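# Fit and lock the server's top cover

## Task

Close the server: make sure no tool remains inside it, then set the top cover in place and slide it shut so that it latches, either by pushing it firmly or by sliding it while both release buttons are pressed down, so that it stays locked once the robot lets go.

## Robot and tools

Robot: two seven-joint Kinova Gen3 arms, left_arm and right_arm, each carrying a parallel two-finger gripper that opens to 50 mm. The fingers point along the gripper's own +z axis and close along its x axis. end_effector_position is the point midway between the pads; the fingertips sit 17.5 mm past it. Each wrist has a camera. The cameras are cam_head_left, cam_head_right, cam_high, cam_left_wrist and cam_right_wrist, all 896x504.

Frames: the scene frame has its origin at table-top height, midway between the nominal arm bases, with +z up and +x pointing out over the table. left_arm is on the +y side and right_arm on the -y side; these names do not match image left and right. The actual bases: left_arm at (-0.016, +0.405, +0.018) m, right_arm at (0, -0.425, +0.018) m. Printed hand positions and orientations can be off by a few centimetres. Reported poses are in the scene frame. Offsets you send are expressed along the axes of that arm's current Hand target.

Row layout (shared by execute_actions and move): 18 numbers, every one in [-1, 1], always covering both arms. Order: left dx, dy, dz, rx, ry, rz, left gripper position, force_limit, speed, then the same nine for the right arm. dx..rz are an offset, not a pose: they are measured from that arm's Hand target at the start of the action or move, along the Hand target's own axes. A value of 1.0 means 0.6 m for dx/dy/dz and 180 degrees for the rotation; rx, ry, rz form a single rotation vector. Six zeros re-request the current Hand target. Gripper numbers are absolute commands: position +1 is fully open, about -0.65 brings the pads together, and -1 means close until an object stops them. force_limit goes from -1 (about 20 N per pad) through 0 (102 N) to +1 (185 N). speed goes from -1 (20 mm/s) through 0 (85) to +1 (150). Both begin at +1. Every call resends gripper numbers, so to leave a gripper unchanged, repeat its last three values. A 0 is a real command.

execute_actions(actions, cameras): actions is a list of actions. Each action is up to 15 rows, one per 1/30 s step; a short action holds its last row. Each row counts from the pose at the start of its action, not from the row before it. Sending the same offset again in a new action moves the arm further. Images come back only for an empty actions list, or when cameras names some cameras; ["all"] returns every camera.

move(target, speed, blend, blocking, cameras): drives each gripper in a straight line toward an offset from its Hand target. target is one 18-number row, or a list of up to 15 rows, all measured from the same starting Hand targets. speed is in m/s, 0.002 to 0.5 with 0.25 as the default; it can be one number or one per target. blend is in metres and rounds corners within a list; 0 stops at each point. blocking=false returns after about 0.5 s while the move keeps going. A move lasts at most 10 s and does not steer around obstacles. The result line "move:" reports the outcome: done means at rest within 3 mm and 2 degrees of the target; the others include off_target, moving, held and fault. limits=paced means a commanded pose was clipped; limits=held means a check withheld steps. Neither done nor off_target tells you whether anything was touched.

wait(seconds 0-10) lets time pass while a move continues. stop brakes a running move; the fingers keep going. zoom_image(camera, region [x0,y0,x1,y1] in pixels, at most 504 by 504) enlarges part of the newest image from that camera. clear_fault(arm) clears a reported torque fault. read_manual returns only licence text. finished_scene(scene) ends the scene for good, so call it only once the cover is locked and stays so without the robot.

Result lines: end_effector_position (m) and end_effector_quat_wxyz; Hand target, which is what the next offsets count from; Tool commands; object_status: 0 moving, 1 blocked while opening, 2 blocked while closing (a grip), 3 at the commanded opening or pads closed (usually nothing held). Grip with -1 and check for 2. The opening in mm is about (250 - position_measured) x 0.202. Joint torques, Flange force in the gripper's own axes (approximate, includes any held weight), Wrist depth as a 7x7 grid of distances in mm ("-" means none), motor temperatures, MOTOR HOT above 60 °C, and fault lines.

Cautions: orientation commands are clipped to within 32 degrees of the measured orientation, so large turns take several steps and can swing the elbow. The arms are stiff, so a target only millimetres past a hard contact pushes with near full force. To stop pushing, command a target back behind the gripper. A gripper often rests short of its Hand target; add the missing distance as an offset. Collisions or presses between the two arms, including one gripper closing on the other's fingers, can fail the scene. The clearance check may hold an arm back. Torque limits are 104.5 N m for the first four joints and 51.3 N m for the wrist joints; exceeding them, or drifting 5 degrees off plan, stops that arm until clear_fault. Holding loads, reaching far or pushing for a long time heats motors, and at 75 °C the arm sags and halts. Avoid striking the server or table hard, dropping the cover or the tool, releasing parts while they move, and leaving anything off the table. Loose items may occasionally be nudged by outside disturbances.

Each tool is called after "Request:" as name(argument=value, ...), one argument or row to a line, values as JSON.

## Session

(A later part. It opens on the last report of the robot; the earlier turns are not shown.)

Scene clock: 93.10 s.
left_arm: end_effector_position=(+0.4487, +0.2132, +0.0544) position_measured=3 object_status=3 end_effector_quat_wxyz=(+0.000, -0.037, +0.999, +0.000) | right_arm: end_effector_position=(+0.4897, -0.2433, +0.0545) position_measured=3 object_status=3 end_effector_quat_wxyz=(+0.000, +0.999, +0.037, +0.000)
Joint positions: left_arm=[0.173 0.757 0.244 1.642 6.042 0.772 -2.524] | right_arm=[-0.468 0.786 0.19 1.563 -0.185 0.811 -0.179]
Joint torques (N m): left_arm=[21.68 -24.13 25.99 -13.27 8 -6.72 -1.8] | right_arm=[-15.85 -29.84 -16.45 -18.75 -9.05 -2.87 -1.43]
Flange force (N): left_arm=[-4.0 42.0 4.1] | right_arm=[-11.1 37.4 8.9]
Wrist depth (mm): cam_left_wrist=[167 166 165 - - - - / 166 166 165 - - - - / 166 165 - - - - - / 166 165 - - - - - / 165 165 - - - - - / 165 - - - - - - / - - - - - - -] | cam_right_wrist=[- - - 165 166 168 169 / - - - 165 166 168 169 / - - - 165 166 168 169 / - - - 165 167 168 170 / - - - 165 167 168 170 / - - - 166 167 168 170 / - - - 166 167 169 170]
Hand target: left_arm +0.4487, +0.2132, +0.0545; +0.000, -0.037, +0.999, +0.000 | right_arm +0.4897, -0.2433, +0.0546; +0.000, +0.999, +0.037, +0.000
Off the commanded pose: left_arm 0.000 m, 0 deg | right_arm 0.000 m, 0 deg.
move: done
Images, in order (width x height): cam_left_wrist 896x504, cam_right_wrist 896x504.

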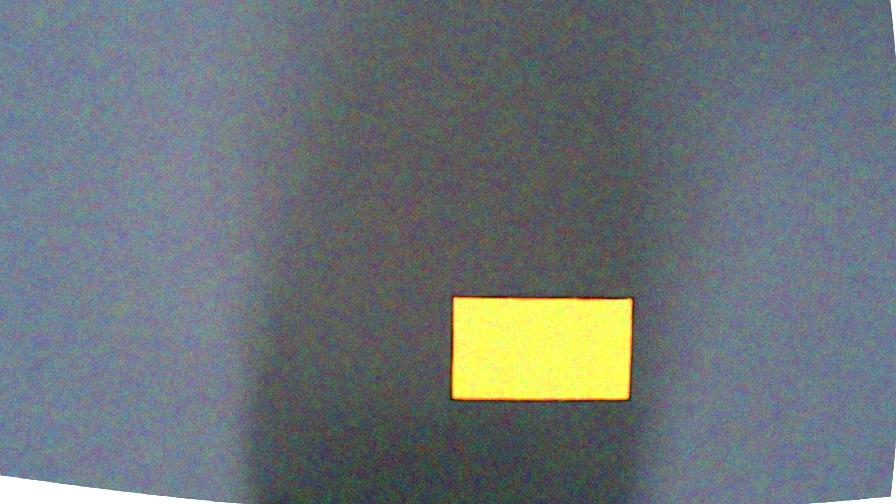

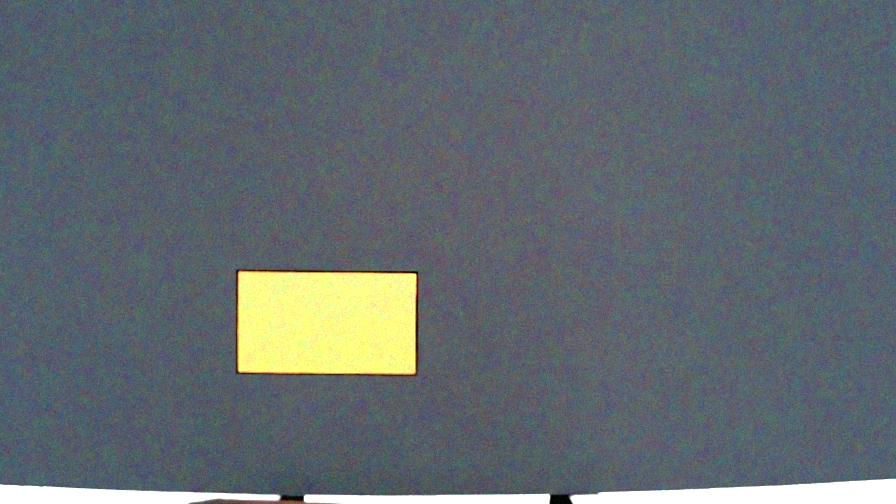

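Request:
move(
  target=[
    [0,0,-0.0133,0,0,0,1,1,1,0,0,-0.0133,0,0,0,1,1,1],
    [0.0225,0,-0.0133,0,0,0,1,1,1,-0.0225,0,-0.0133,0,0,0,1,1,1],
    [0.0225,0,0.005,0,0,0,1,1,1,-0.0225,0,0.005,0,0,0,1,1,1],
  ],
  speed=[0.02,0.03,0.015],
  cameras=["all"],
)

Request:
zoom_image(
  camera="cam_high",
  region=[350, 190, 570, 370],
)

Request:
zoom_image(
  camera="cam_head_left",
  region=[365, 235, 565, 345],
)

Scene clock: 95.70 s.
left_arm: end_effector_position=(+0.4352, +0.2122, +0.0516) position_measured=3 object_status=3 end_effector_quat_wxyz=(+0.000, -0.037, +0.999, +0.000) | right_arm: end_effector_position=(+0.4763, -0.2443, +0.0516) position_measured=3 object_status=3 end_effector_quat_wxyz=(+0.000, +0.999, +0.037, +0.000)
Joint positions: left_arm=[0.183 0.743 0.241 1.689 6.041 0.739 -2.507] | right_arm=[-0.478 0.769 0.188 1.615 -0.186 0.776 -0.183]
Joint torques (N m): left_arm=[20.7 -21.19 25.06 -18.43 6.85 -10.83 -1.82] | right_arm=[-15.66 -26.72 -17.23 -15.16 -9.01 -1.24 -1.33]
Flange force (N): left_arm=[9.0 47.7 -7.2] | right_arm=[-5.3 36.1 5.7]
Wrist depth (mm): cam_left_wrist=[- - 165 167 168 171 172 / - - 165 167 168 170 172 / - - 165 166 168 170 172 / - - 165 167 168 170 172 / - - 165 166 168 170 172 / - - 165 166 168 170 172 / - - 165 166 168 170 172] | cam_right_wrist=[166 165 - - - - - / 165 165 - - - - - / 165 165 - - - - - / 165 - - - - - - / 165 - - - - - - / 165 - - - - - - / 165 - - - - - -]
Hand target: left_arm +0.4352, +0.2122, +0.0515; +0.000, -0.037, +0.999, +0.000 | right_arm +0.4762, -0.2443, +0.0516; +0.000, +0.999, +0.037, +0.000
Off the commanded pose: left_arm 0.000 m, 0 deg | right_arm 0.000 m, 0 deg.
move: done

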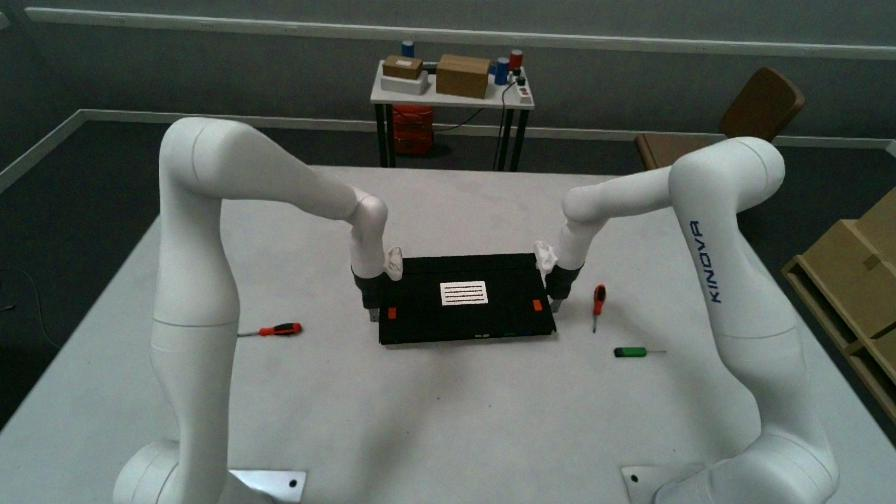

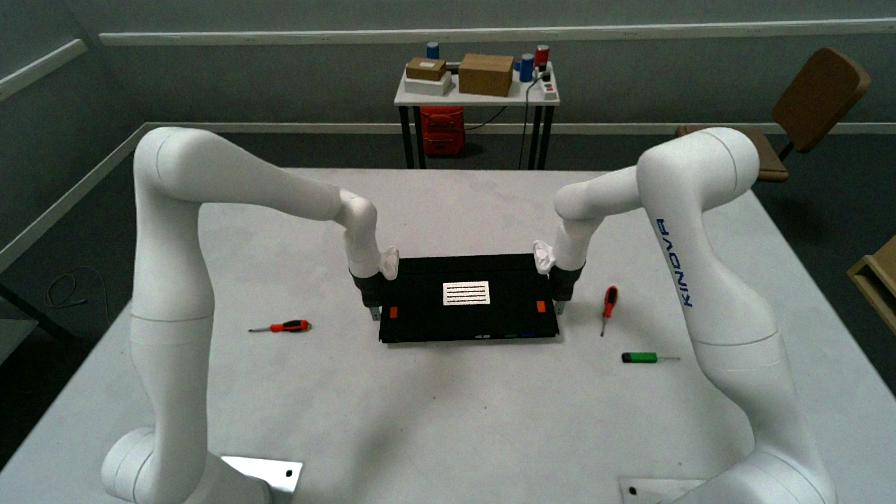

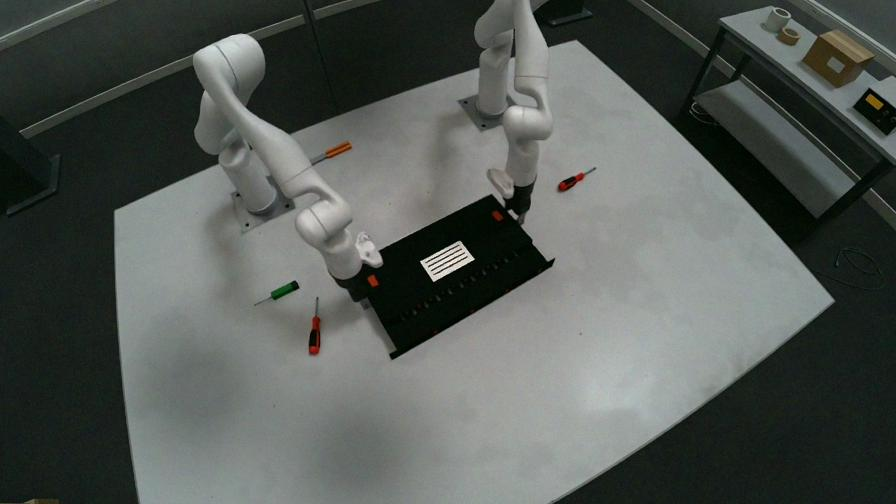

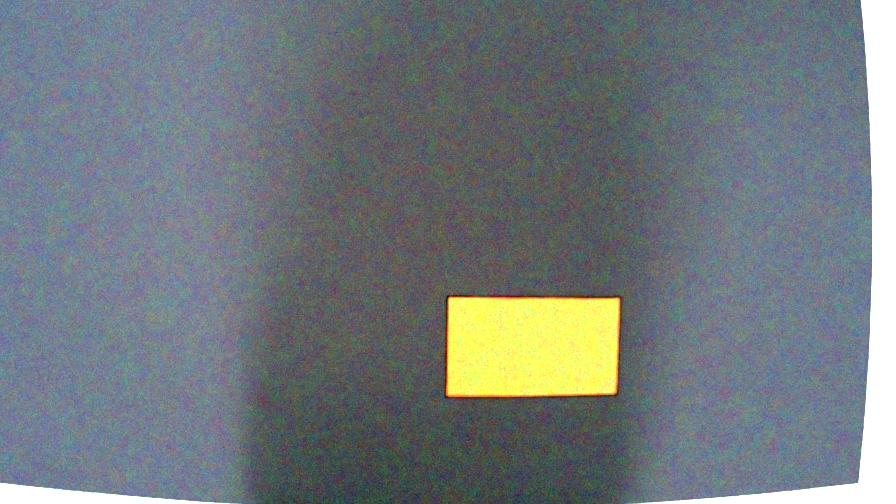

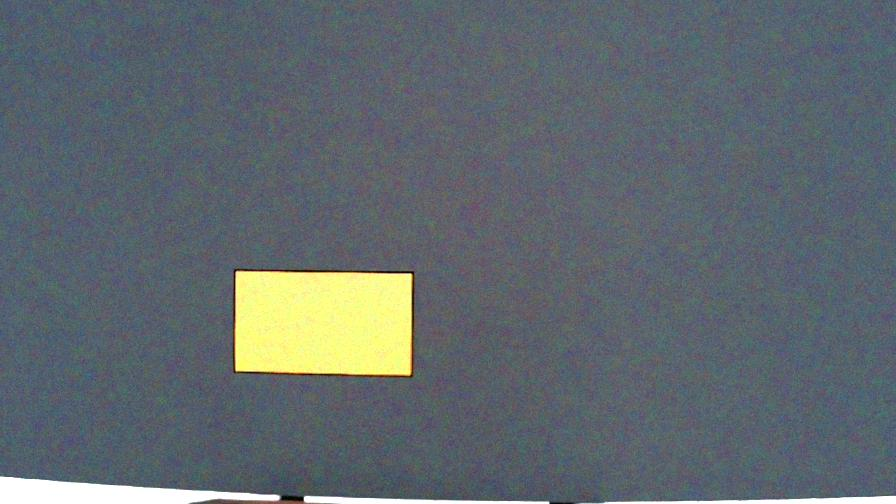

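Scaled by 2.291 from the camera's 896x504 image, which has a finer 1280x720 frame.

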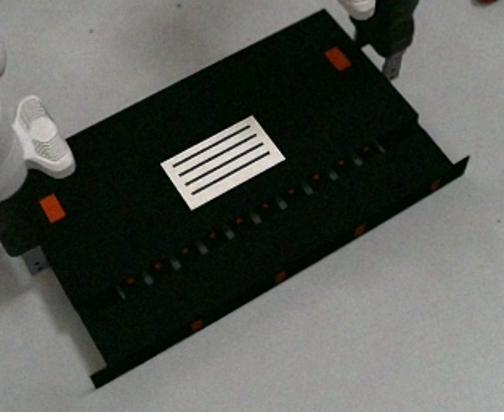

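Scaled by 2.520 from the camera's 896x504 image, which has a finer 1280x720 frame.

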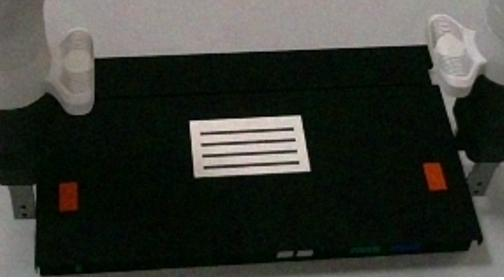

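Request:
move(
  target=[
    [0,0,0.0067,0,0,0,1,1,1,0,0,0.0083,0,0,0,1,1,1],
    [0,0.0083,0.0067,0,0,0,1,1,1,0,0.0083,0.0083,0,0,0,1,1,1],
  ],
  speed=[0.015,0.015],
  cameras=["cam_left_wrist","cam_right_wrist","cam_high"],
)

Request:
zoom_image(
  camera="cam_high",
  region=[350, 190, 570, 370],
)

Scene clock: 97.17 s.
left_arm: end_effector_position=(+0.4348, +0.2168, +0.0475) position_measured=3 object_status=3 end_effector_quat_wxyz=(+0.000, -0.037, +0.999, +0.000) | right_arm: end_effector_position=(+0.4766, -0.2491, +0.0466) position_measured=3 object_status=3 end_effector_quat_wxyz=(+0.000, +0.999, +0.037, +0.000)
Joint positions: left_arm=[0.175 0.746 0.239 1.7 6.038 0.724 -2.514] | right_arm=[-0.468 0.775 0.185 1.623 -0.187 0.762 -0.172]
Joint torques (N m): left_arm=[1.25 -20.46 2.37 -7.05 0.4 -0.75 -0.36] | right_arm=[0.24 -22.29 1 -8.5 0.35 0.35 -0.21]
Flange force (N): left_arm=[0.9 2.4 -1.3] | right_arm=[-6.3 1.6 4.4]
Wrist depth (mm): cam_left_wrist=[168 168 169 169 169 170 170 / 168 168 168 168 169 169 170 / 168 168 168 168 169 169 169 / 167 167 168 168 168 169 169 / 167 167 168 168 168 168 169 / 166 167 167 167 168 168 168 / 166 166 167 167 167 168 168] | cam_right_wrist=[165 165 166 166 166 167 167 / 165 165 165 166 166 167 167 / 165 165 166 166 166 167 167 / 165 165 166 166 166 167 167 / 165 165 166 166 166 167 167 / 165 165 165 166 166 166 167 / 165 165 165 166 166 166 167]
Hand target: left_arm +0.4348, +0.2171, +0.0475; +0.000, -0.037, +0.999, +0.000 | right_arm +0.4766, -0.2493, +0.0466; +0.000, +0.999, +0.037, +0.000
Off the commanded pose: left_arm 0.000 m, 0 deg | right_arm 0.000 m, 0 deg.
move: done
Images, in order (width x height): cam_high 896x504, cam_left_wrist 896x504, cam_right_wrist 896x504.

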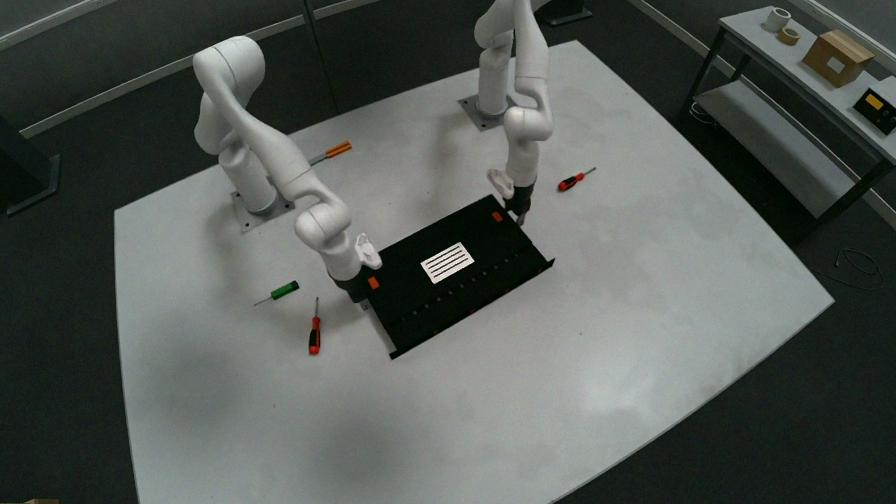

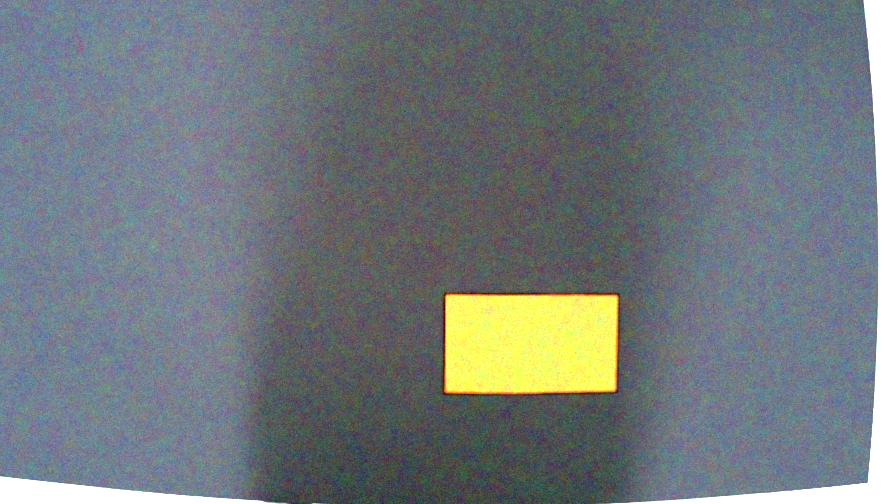

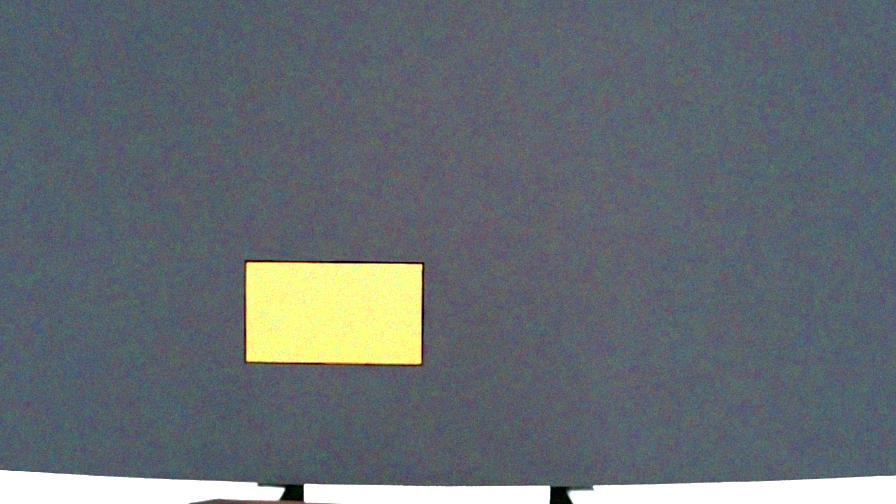

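Scaled by 2.291 from the camera's 896x504 image, which has a finer 1280x720 frame.

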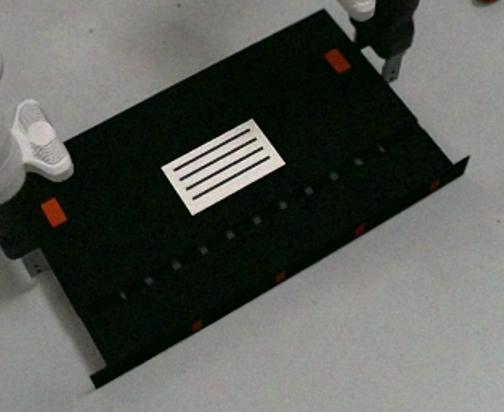

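Request:
move(
  target=[
    [0,0.0067,0,0,0,0,1,1,1,0,0.0067,0,0,0,0,1,1,1],
    [0,0.0067,-0.1208,0,0,0,-0.7,0,0,0,0.0067,-0.1223,0,0,0,-0.7,0,0],
    [0.0288,-0.073,-0.1208,0,0,-0.5,-0.7,0,0,-0.028,-0.0745,-0.1223,0,0,0.5,-0.7,0,0],
    [0.0288,-0.073,-0.0375,0,0,-0.5,-0.7,0,0,-0.028,-0.0745,-0.039,0,0,0.5,-0.7,0,0],
  ],
  speed=[0.05,0.15,0.25,0.12],
  cameras=["cam_right_wrist","cam_left_wrist"],
)

Scene clock: 104.30 s.
left_arm: end_effector_position=(+0.4208, +0.1722, +0.0700) position_measured=253 object_status=3 end_effector_quat_wxyz=(+0.000, +0.733, -0.680, +0.000) | right_arm: end_effector_position=(+0.4566, -0.2059, +0.0700) position_measured=253 object_status=3 end_effector_quat_wxyz=(+0.000, +0.733, -0.680, +0.000)
Joint positions: left_arm=[0.507 0.707 -0.135 1.65 6.406 0.792 -1.161] | right_arm=[-0.797 0.802 0.588 1.624 -0.541 0.884 -1.544]
Joint torques (N m): left_arm=[0.51 -20.28 -1.2 -6.93 0.03 -0.33 -0.3] | right_arm=[0.27 -21.34 3.88 -8.38 0.38 0.28 -0.25]
Flange force (N): left_arm=[-0.3 0.0 -1.5] | right_arm=[2.3 6.3 4.6]
Wrist depth (mm): cam_left_wrist=[237 238 192 191 192 192 193 / 236 237 191 191 192 192 193 / 236 237 190 191 192 192 192 / 235 236 190 191 191 191 192 / 235 235 190 190 190 191 191 / 234 235 190 190 190 190 191 / 234 234 189 190 190 191 191] | cam_right_wrist=[188 189 189 189 190 237 237 / 188 189 189 189 190 237 237 / 188 188 189 189 190 237 237 / 188 189 189 189 190 236 238 / 188 189 189 189 190 237 237 / 188 188 189 189 190 237 237 / 188 189 189 189 189 236 237]
Hand target: left_arm +0.4208, +0.1722, +0.0699; +0.000, +0.733, -0.680, +0.000 | right_arm +0.4566, -0.2059, +0.0700; +0.000, +0.733, -0.680, +0.000
Off the commanded pose: left_arm 0.000 m, 0 deg | right_arm 0.000 m, 0 deg.
move: done
Images, in order (width x height): cam_left_wrist 896x504, cam_right_wrist 896x504.

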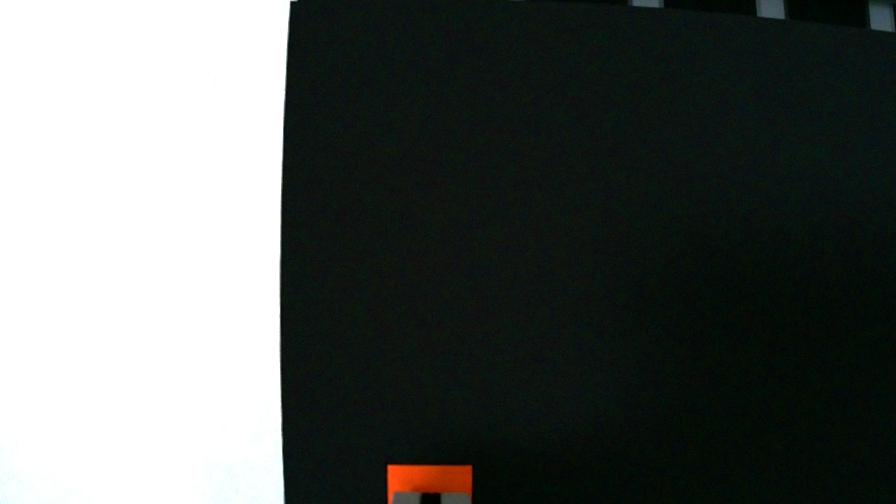

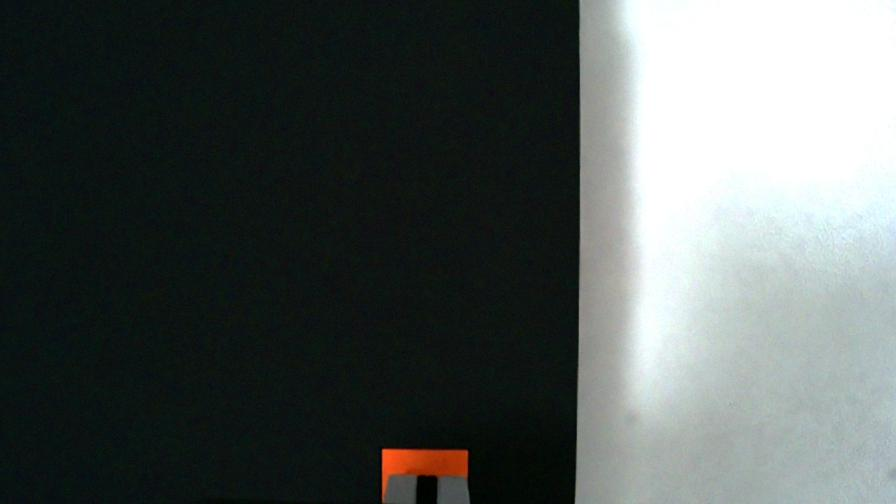

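Request:
move(
  target=[
    [0,0,0.0165,0,0,0,-0.7,0,0,-0.001,0,0.0165,0,0,0,-0.7,0,0],
    [0,-0.0217,0.0165,0,0,0,-0.7,0,0,-0.001,-0.0217,0.0165,0,0,0,-0.7,0,0],
  ],
  speed=[0.02,0.02],
  cameras=["cam_right_wrist","cam_left_wrist"],
)

Scene clock: 106.13 s.
left_arm: end_effector_position=(+0.4338, +0.1731, +0.0600) position_measured=253 object_status=3 end_effector_quat_wxyz=(+0.000, +0.733, -0.680, +0.000) | right_arm: end_effector_position=(+0.4695, -0.2043, +0.0601) position_measured=253 object_status=3 end_effector_quat_wxyz=(+0.000, +0.733, -0.680, +0.000)
Joint positions: left_arm=[0.491 0.742 -0.132 1.616 6.408 0.792 -1.173] | right_arm=[-0.774 0.839 0.578 1.583 -0.55 0.888 -1.539]
Joint torques (N m): left_arm=[-0.22 -17.28 -1.71 -7.93 -0.1 -2.14 -0.3] | right_arm=[2.93 -17.65 5.66 -8 1.11 -1.59 -0.27]
Flange force (N): left_arm=[-2.2 5.8 -11.0] | right_arm=[-1.0 12.1 -5.4]
Wrist depth (mm): cam_left_wrist=[227 228 181 182 182 183 183 / 227 227 181 181 182 183 183 / 226 227 181 181 182 182 182 / 225 226 180 181 181 181 182 / 225 226 180 180 181 181 181 / 225 225 179 180 180 181 181 / 224 225 179 180 180 181 181] | cam_right_wrist=[179 179 179 179 180 227 227 / 178 179 179 179 180 227 227 / 178 179 179 179 180 226 227 / 178 179 179 179 180 227 227 / 178 179 179 179 180 227 227 / 178 179 179 179 180 227 227 / 178 178 179 179 179 227 227]
Hand target: left_arm +0.4338, +0.1731, +0.0600; +0.000, +0.733, -0.680, +0.000 | right_arm +0.4695, -0.2043, +0.0601; +0.000, +0.733, -0.680, +0.000
Off the commanded pose: left_arm 0.000 m, 0 deg | right_arm 0.000 m, 0 deg.
move: done
Images, in order (width x height): cam_left_wrist 896x504, cam_right_wrist 896x504.

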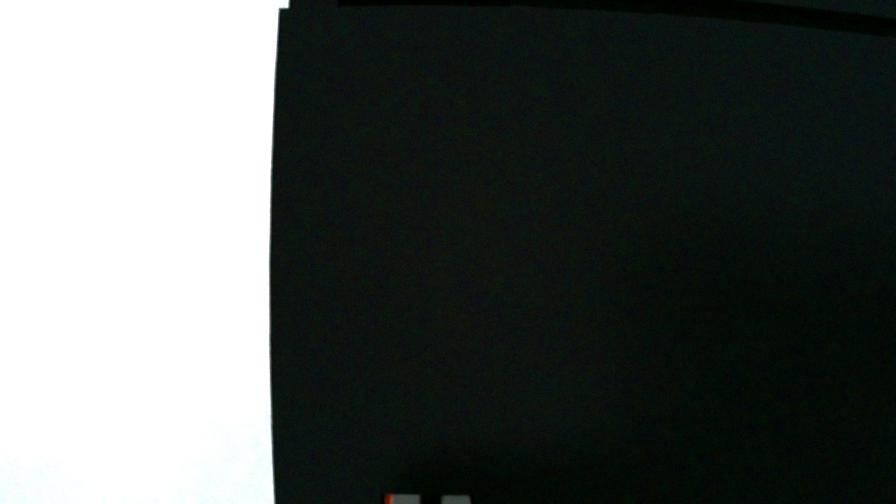

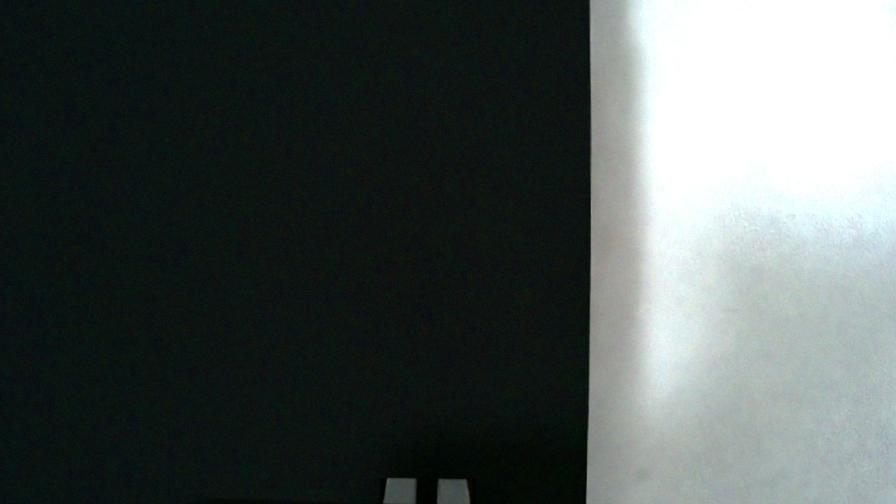

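Request:
move(
  target=[0,-0.0092,0,0,0,0,-0.7,0,0,0,-0.0092,0,0,0,0,-0.7,0,0],
  speed=0.02,
  cameras=["cam_right_wrist","cam_left_wrist"],
)

Request:
zoom_image(
  camera="cam_left_wrist",
  region=[250, 0, 450, 60],
)

Request:
zoom_image(
  camera="cam_right_wrist",
  region=[450, 0, 650, 60],
)

Scene clock: 107.03 s.
left_arm: end_effector_position=(+0.4392, +0.1735, +0.0600) position_measured=253 object_status=3 end_effector_quat_wxyz=(+0.000, +0.733, -0.681, +0.000) | right_arm: end_effector_position=(+0.4749, -0.2040, +0.0600) position_measured=253 object_status=3 end_effector_quat_wxyz=(+0.000, +0.733, -0.680, +0.000)
Joint positions: left_arm=[0.485 0.75 -0.131 1.597 6.407 0.802 -1.177] | right_arm=[-0.767 0.847 0.578 1.563 -0.55 0.9 -1.54]
Joint torques (N m): left_arm=[-1.08 -17.53 -2.73 -10.08 -0.42 -3.72 -0.36] | right_arm=[5.02 -18.18 8.2 -14.95 0.45 -6.92 -0.36]
Flange force (N): left_arm=[-3.0 10.7 -12.9] | right_arm=[1.5 29.3 -11.0]
Wrist depth (mm): cam_left_wrist=[227 228 181 182 182 183 183 / 226 227 181 181 182 182 183 / 226 227 181 181 181 182 182 / 225 226 180 180 181 181 182 / 225 226 180 180 181 181 181 / 224 225 180 180 180 181 181 / 224 225 179 179 180 180 181] | cam_right_wrist=[178 178 179 179 179 226 227 / 178 178 179 179 180 226 227 / 178 178 179 179 179 226 227 / 178 178 179 179 179 226 227 / 178 178 179 179 179 226 227 / 178 178 179 179 179 227 227 / 178 178 179 179 179 226 227]
Hand target: left_arm +0.4393, +0.1735, +0.0600; +0.000, +0.733, -0.680, +0.000 | right_arm +0.4750, -0.2039, +0.0601; +0.000, +0.733, -0.680, +0.000
Off the commanded pose: left_arm 0.000 m, 0 deg | right_arm 0.000 m, 0 deg.
move: done
Images, in order (width x height): cam_left_wrist 896x504, cam_right_wrist 896x504.

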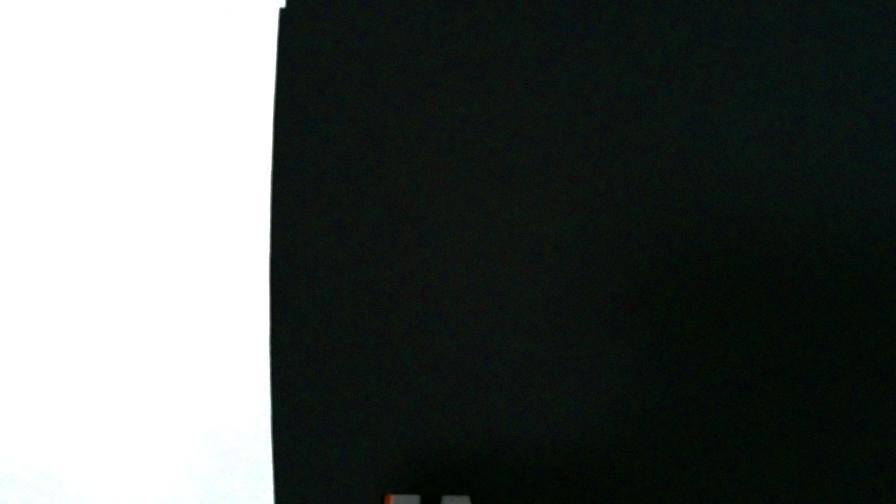

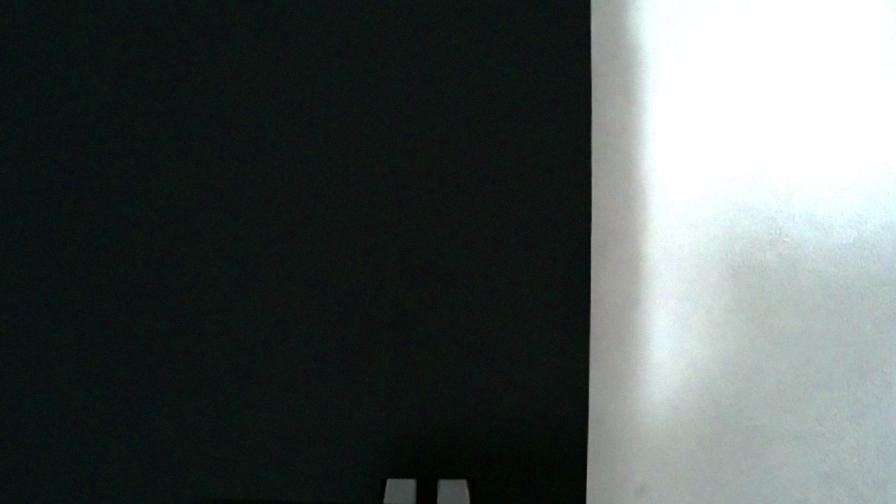

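Scaled by 2.520 from the camera's 896x504 image, which has a finer 1280x720 frame.

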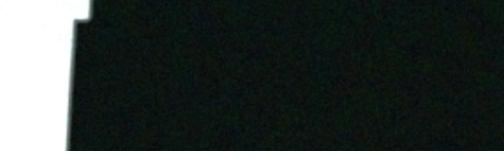

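Scaled by 2.520 from the camera's 896x504 image, which has a finer 1280x720 frame.

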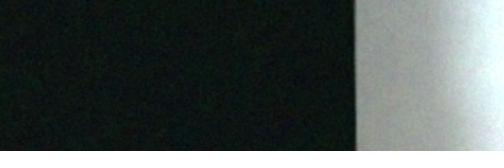

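Request:
move(
  target=[
    [0,-0.0033,0,0,0,0,-0.7,0,0,0,-0.0017,0,0,0,0,-0.7,0,0],
  ],
  speed=0.02,
  cameras=["cam_left_wrist","cam_right_wrist"],
)

Scene clock: 108.43 s.
left_arm: end_effector_position=(+0.4414, +0.1737, +0.0601) position_measured=253 object_status=3 end_effector_quat_wxyz=(+0.000, +0.733, -0.680, +0.000) | right_arm: end_effector_position=(+0.4761, -0.2038, +0.0601) position_measured=253 object_status=3 end_effector_quat_wxyz=(+0.000, +0.733, -0.680, +0.000)
Joint positions: left_arm=[0.482 0.753 -0.131 1.591 6.407 0.806 -1.179] | right_arm=[-0.765 0.849 0.578 1.558 -0.55 0.902 -1.54]
Joint torques (N m): left_arm=[-1.84 -18.51 -3.73 -11.15 -0.83 -4.2 -0.38] | right_arm=[2.37 -20.37 5.87 -10.98 0.42 -2.78 -0.3]
Flange force (N): left_arm=[-2.5 12.8 -11.5] | right_arm=[1.7 15.8 -2.5]
Wrist depth (mm): cam_left_wrist=[227 227 181 181 182 182 183 / 226 227 181 181 182 182 182 / 226 226 181 181 181 181 182 / 225 226 180 180 181 181 181 / 225 226 180 180 180 181 181 / 224 225 179 180 180 180 181 / 224 224 179 179 180 180 180] | cam_right_wrist=[178 178 179 179 179 227 227 / 178 178 179 179 179 226 227 / 178 178 179 179 179 227 227 / 178 178 179 179 179 226 227 / 178 178 179 179 179 227 227 / 178 178 179 179 179 226 227 / 178 178 179 179 179 226 227]
Hand target: left_arm +0.4413, +0.1737, +0.0601; +0.000, +0.733, -0.680, +0.000 | right_arm +0.4760, -0.2039, +0.0600; +0.000, +0.733, -0.680, +0.000
Off the commanded pose: left_arm 0.000 m, 0 deg | right_arm 0.000 m, 0 deg.
move: done
Images, in order (width x height): cam_left_wrist 896x504, cam_right_wrist 896x504.

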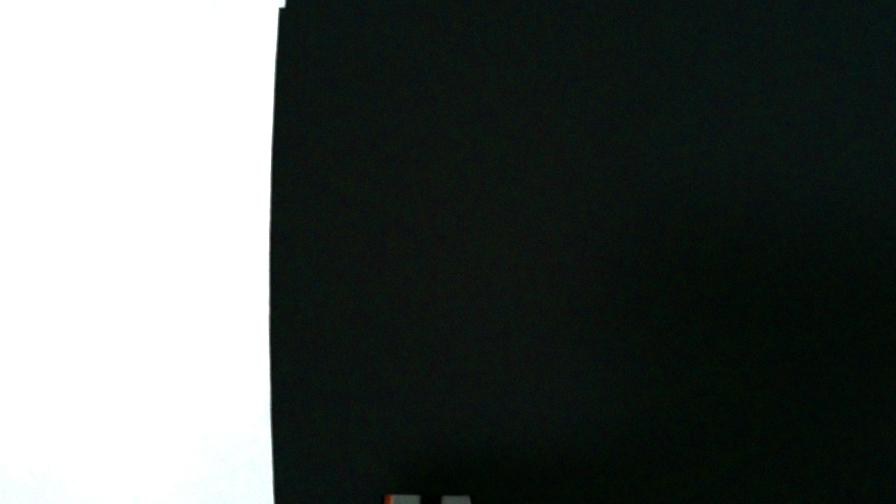

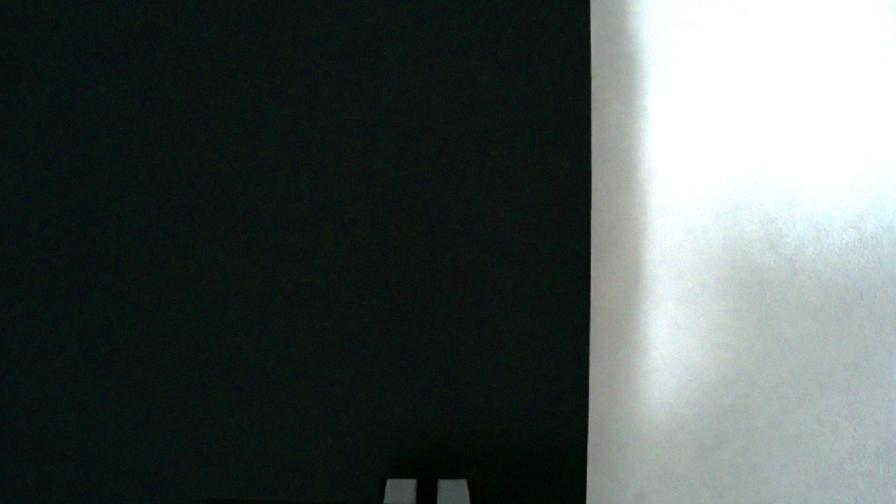

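Request:
move(
  target=[
    [0,-0.003,0,0,0,0,-0.7,0,0,0,-0.003,0,0,0,0,-0.7,0,0],
    [0,0.001,0,0,0,0,-0.7,0,0,0,0.001,0,0,0,0,-0.7,0,0],
    [0,0.001,-0.03,0,0,0,-0.7,0,0,0,0.001,-0.03,0,0,0,-0.7,0,0],
    [0,-0.06,-0.2,0,0,0,-0.7,0,0,0,-0.06,-0.2,0,0,0,-0.7,0,0],
  ],
  speed=[0.02,0.02,0.03,0.2],
  cameras=["all"],
)

Scene clock: 111.27 s.
left_arm: end_effector_position=(+0.4771, +0.1764, +0.1800) position_measured=253 object_status=3 end_effector_quat_wxyz=(+0.000, +0.733, -0.680, +0.000) | right_arm: end_effector_position=(+0.5119, -0.2011, +0.1800) position_measured=253 object_status=3 end_effector_quat_wxyz=(+0.000, +0.733, -0.680, +0.000)
Joint positions: left_arm=[0.451 0.655 -0.143 1.33 6.377 1.163 -1.179] | right_arm=[-0.739 0.764 0.653 1.282 -0.459 1.244 -1.622]
Joint torques (N m): left_arm=[0.5 -21.31 -1.19 -9.33 0.05 -0.39 -0.28] | right_arm=[0.26 -22.85 3.86 -10.4 0.39 0.26 -0.2]
Flange force (N): left_arm=[-1.1 1.8 -1.1] | right_arm=[2.5 7.6 6.2]
Wrist depth (mm): cam_left_wrist=[348 348 348 349 350 350 351 / 346 346 347 302 302 303 303 / 344 346 348 301 302 303 303 / 345 345 345 301 301 302 302 / 344 345 344 299 300 301 302 / 342 345 344 299 300 300 301 / 342 344 344 299 299 300 301] | cam_right_wrist=[298 298 299 300 347 348 348 / 297 298 298 299 346 347 348 / 298 298 299 300 346 346 348 / 297 298 299 299 346 348 348 / 297 298 299 299 347 347 347 / 297 298 299 299 346 347 347 / 297 298 298 299 347 347 348]
Hand target: left_arm +0.4771, +0.1763, +0.1801; +0.000, +0.733, -0.680, +0.000 | right_arm +0.5119, -0.2011, +0.1800; +0.000, +0.733, -0.680, +0.000
Off the commanded pose: left_arm 0.000 m, 0 deg | right_arm 0.000 m, 0 deg.
move: done

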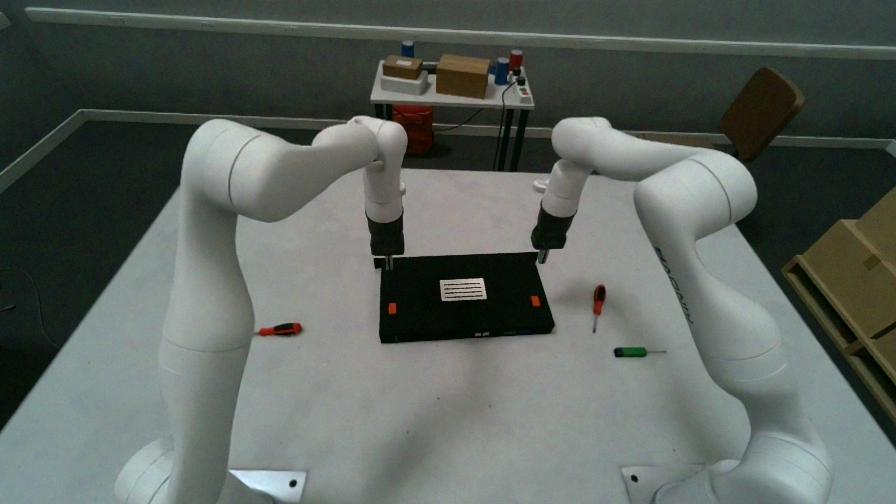

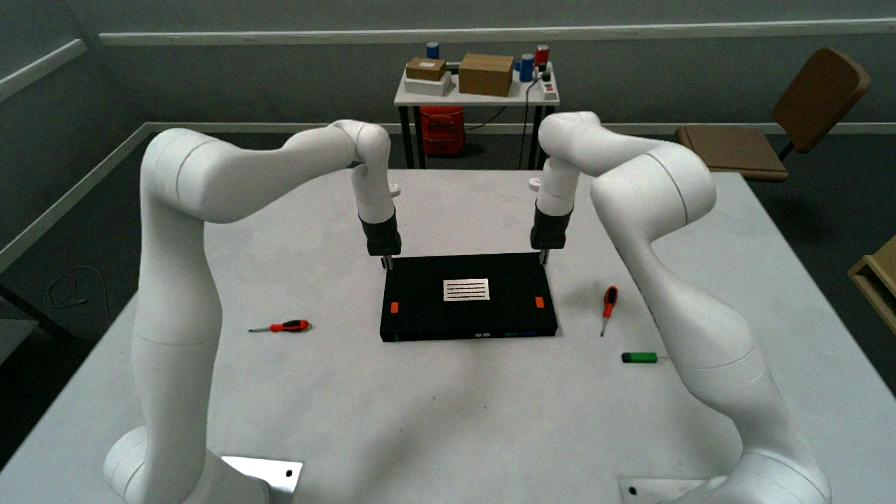

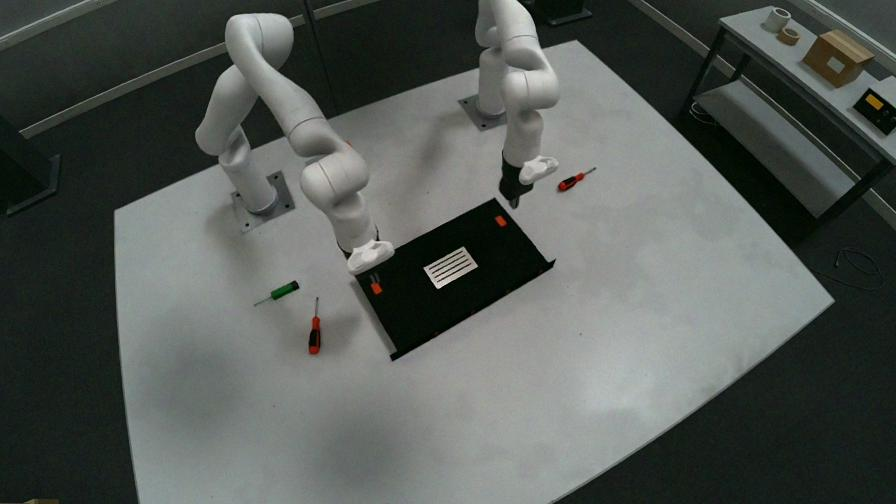

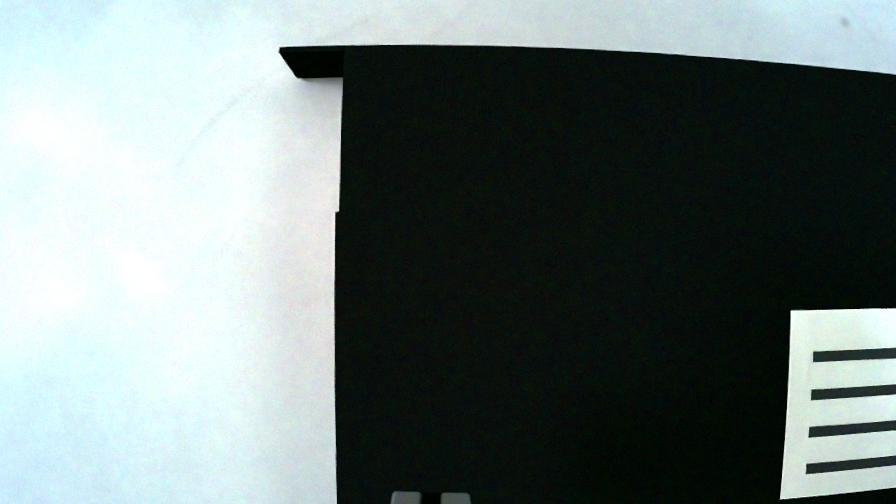

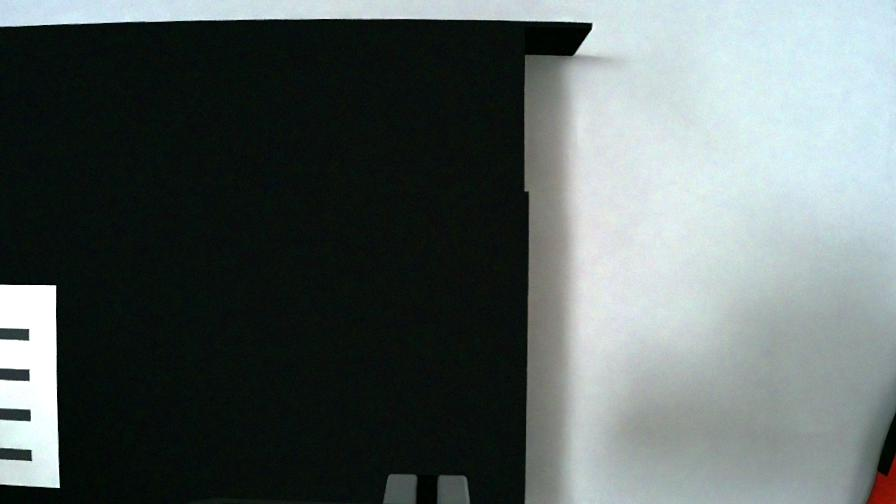

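Request:
zoom_image(
  camera="cam_left_wrist",
  region=[310, 160, 470, 260],
)

Request:
zoom_image(
  camera="cam_right_wrist",
  region=[420, 140, 580, 240],
)

Request:
zoom_image(
  camera="cam_head_left",
  region=[360, 240, 570, 350],
)

Scaled by 3.150 from the camera's 896x504 image, which has a finer 1280x720 frame.

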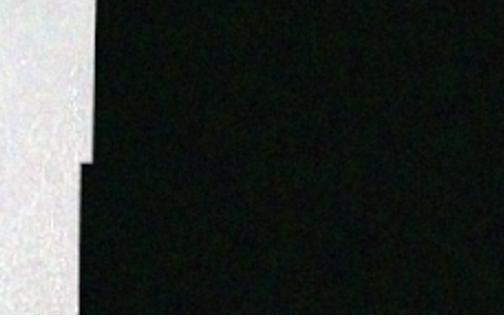

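Scaled by 3.150 from the camera's 896x504 image, which has a finer 1280x720 frame.

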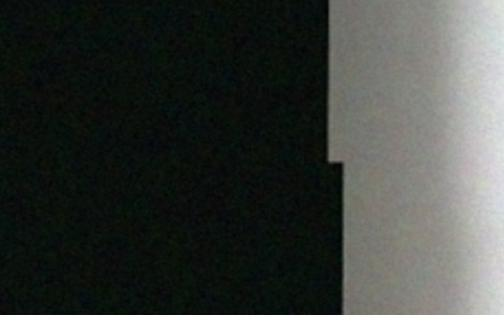

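Scaled by 2.400 from the camera's 896x504 image, which has a finer 1280x720 frame.

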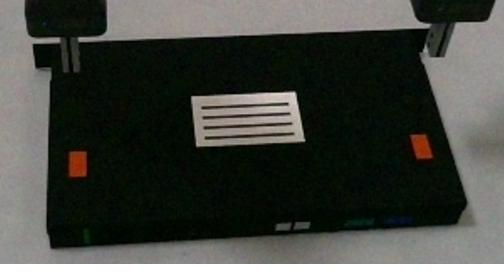

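Request:
zoom_image(
  camera="cam_high",
  region=[340, 190, 570, 370],
)

Request:
zoom_image(
  camera="cam_left_wrist",
  region=[310, 180, 390, 240],
)

Request:
move(
  target=[
    [0,0.13,0,0,0,0,-0.7,0,0,0,0.13,0,0,0,0,-0.7,0,0],
  ],
  cameras=["cam_left_wrist","cam_right_wrist"],
)

Scaled by 2.191 from the camera's 896x504 image, which has a finer 1280x720 frame.

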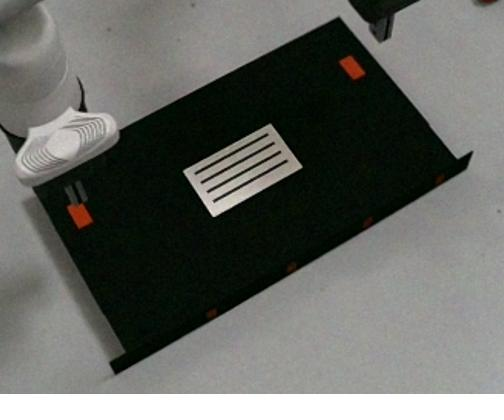

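Scaled by 6.300 from the camera's 896x504 image, which has a finer 1280x720 frame.

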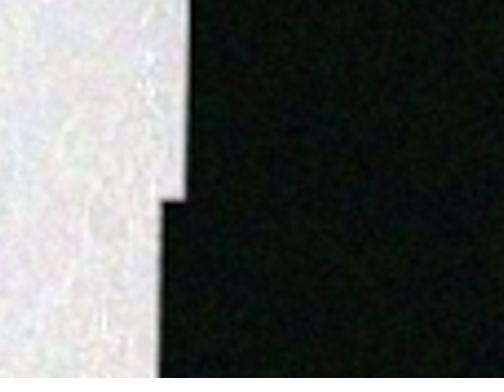

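Scene clock: 112.70 s.
left_arm: end_effector_position=(+0.3994, +0.1706, +0.1800) position_measured=253 object_status=3 end_effector_quat_wxyz=(+0.000, +0.733, -0.680, +0.000) | right_arm: end_effector_position=(+0.4342, -0.2069, +0.1800) position_measured=253 object_status=3 end_effector_quat_wxyz=(+0.000, +0.733, -0.680, +0.000)
Joint positions: left_arm=[0.54 0.513 -0.147 1.589 6.366 1.046 -1.108] | right_arm=[-0.886 0.611 0.683 1.576 -0.416 1.106 -1.649]
Joint torques (N m): left_arm=[0.43 -18.23 -1.14 -8.51 0.05 -0.38 -0.26] | right_arm=[0.16 -19.2 3.45 -9.85 0.36 0.41 -0.27]
Flange force (N): left_arm=[-0.4 0.8 -1.8] | right_arm=[2.4 5.1 6.4]
Wrist depth (mm): cam_left_wrist=[347 348 348 303 302 304 305 / 346 347 346 302 302 303 303 / 345 347 346 302 302 303 304 / 345 346 346 300 301 302 302 / 343 346 346 300 301 301 302 / 343 344 344 299 301 300 301 / 343 344 344 299 300 300 301] | cam_right_wrist=[298 298 299 300 346 347 348 / 297 299 299 300 347 347 347 / 298 298 299 299 347 348 348 / 298 298 299 300 347 346 347 / 298 297 299 299 348 348 347 / 297 298 299 299 347 347 347 / 297 298 299 299 346 347 348]
Hand target: left_arm +0.3994, +0.1706, +0.1800; +0.000, +0.733, -0.680, +0.000 | right_arm +0.4342, -0.2069, +0.1801; +0.000, +0.733, -0.680, +0.000
Off the commanded pose: left_arm 0.000 m, 0 deg | right_arm 0.000 m, 0 deg.
move: done
Images, in order (width x height): cam_left_wrist 896x504, cam_right_wrist 896x504.

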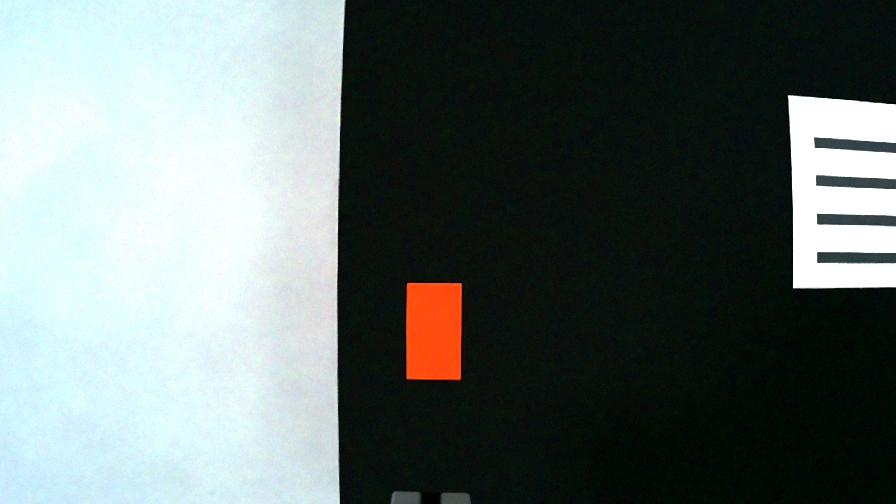

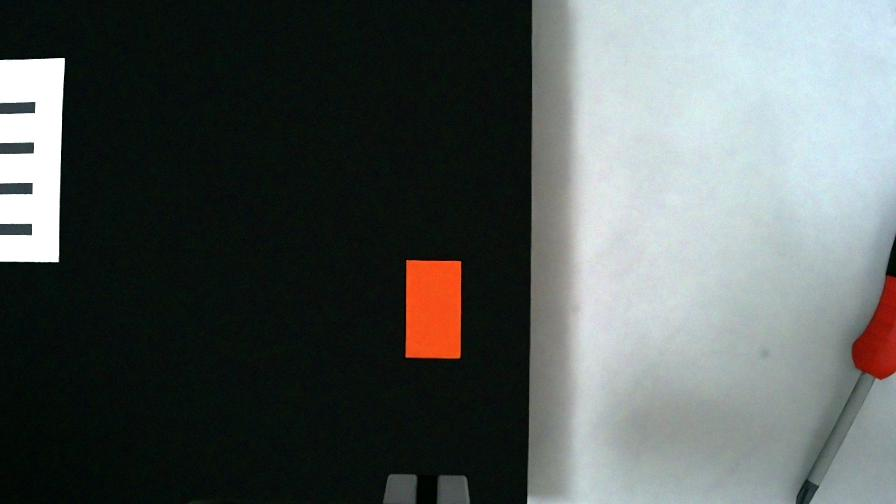

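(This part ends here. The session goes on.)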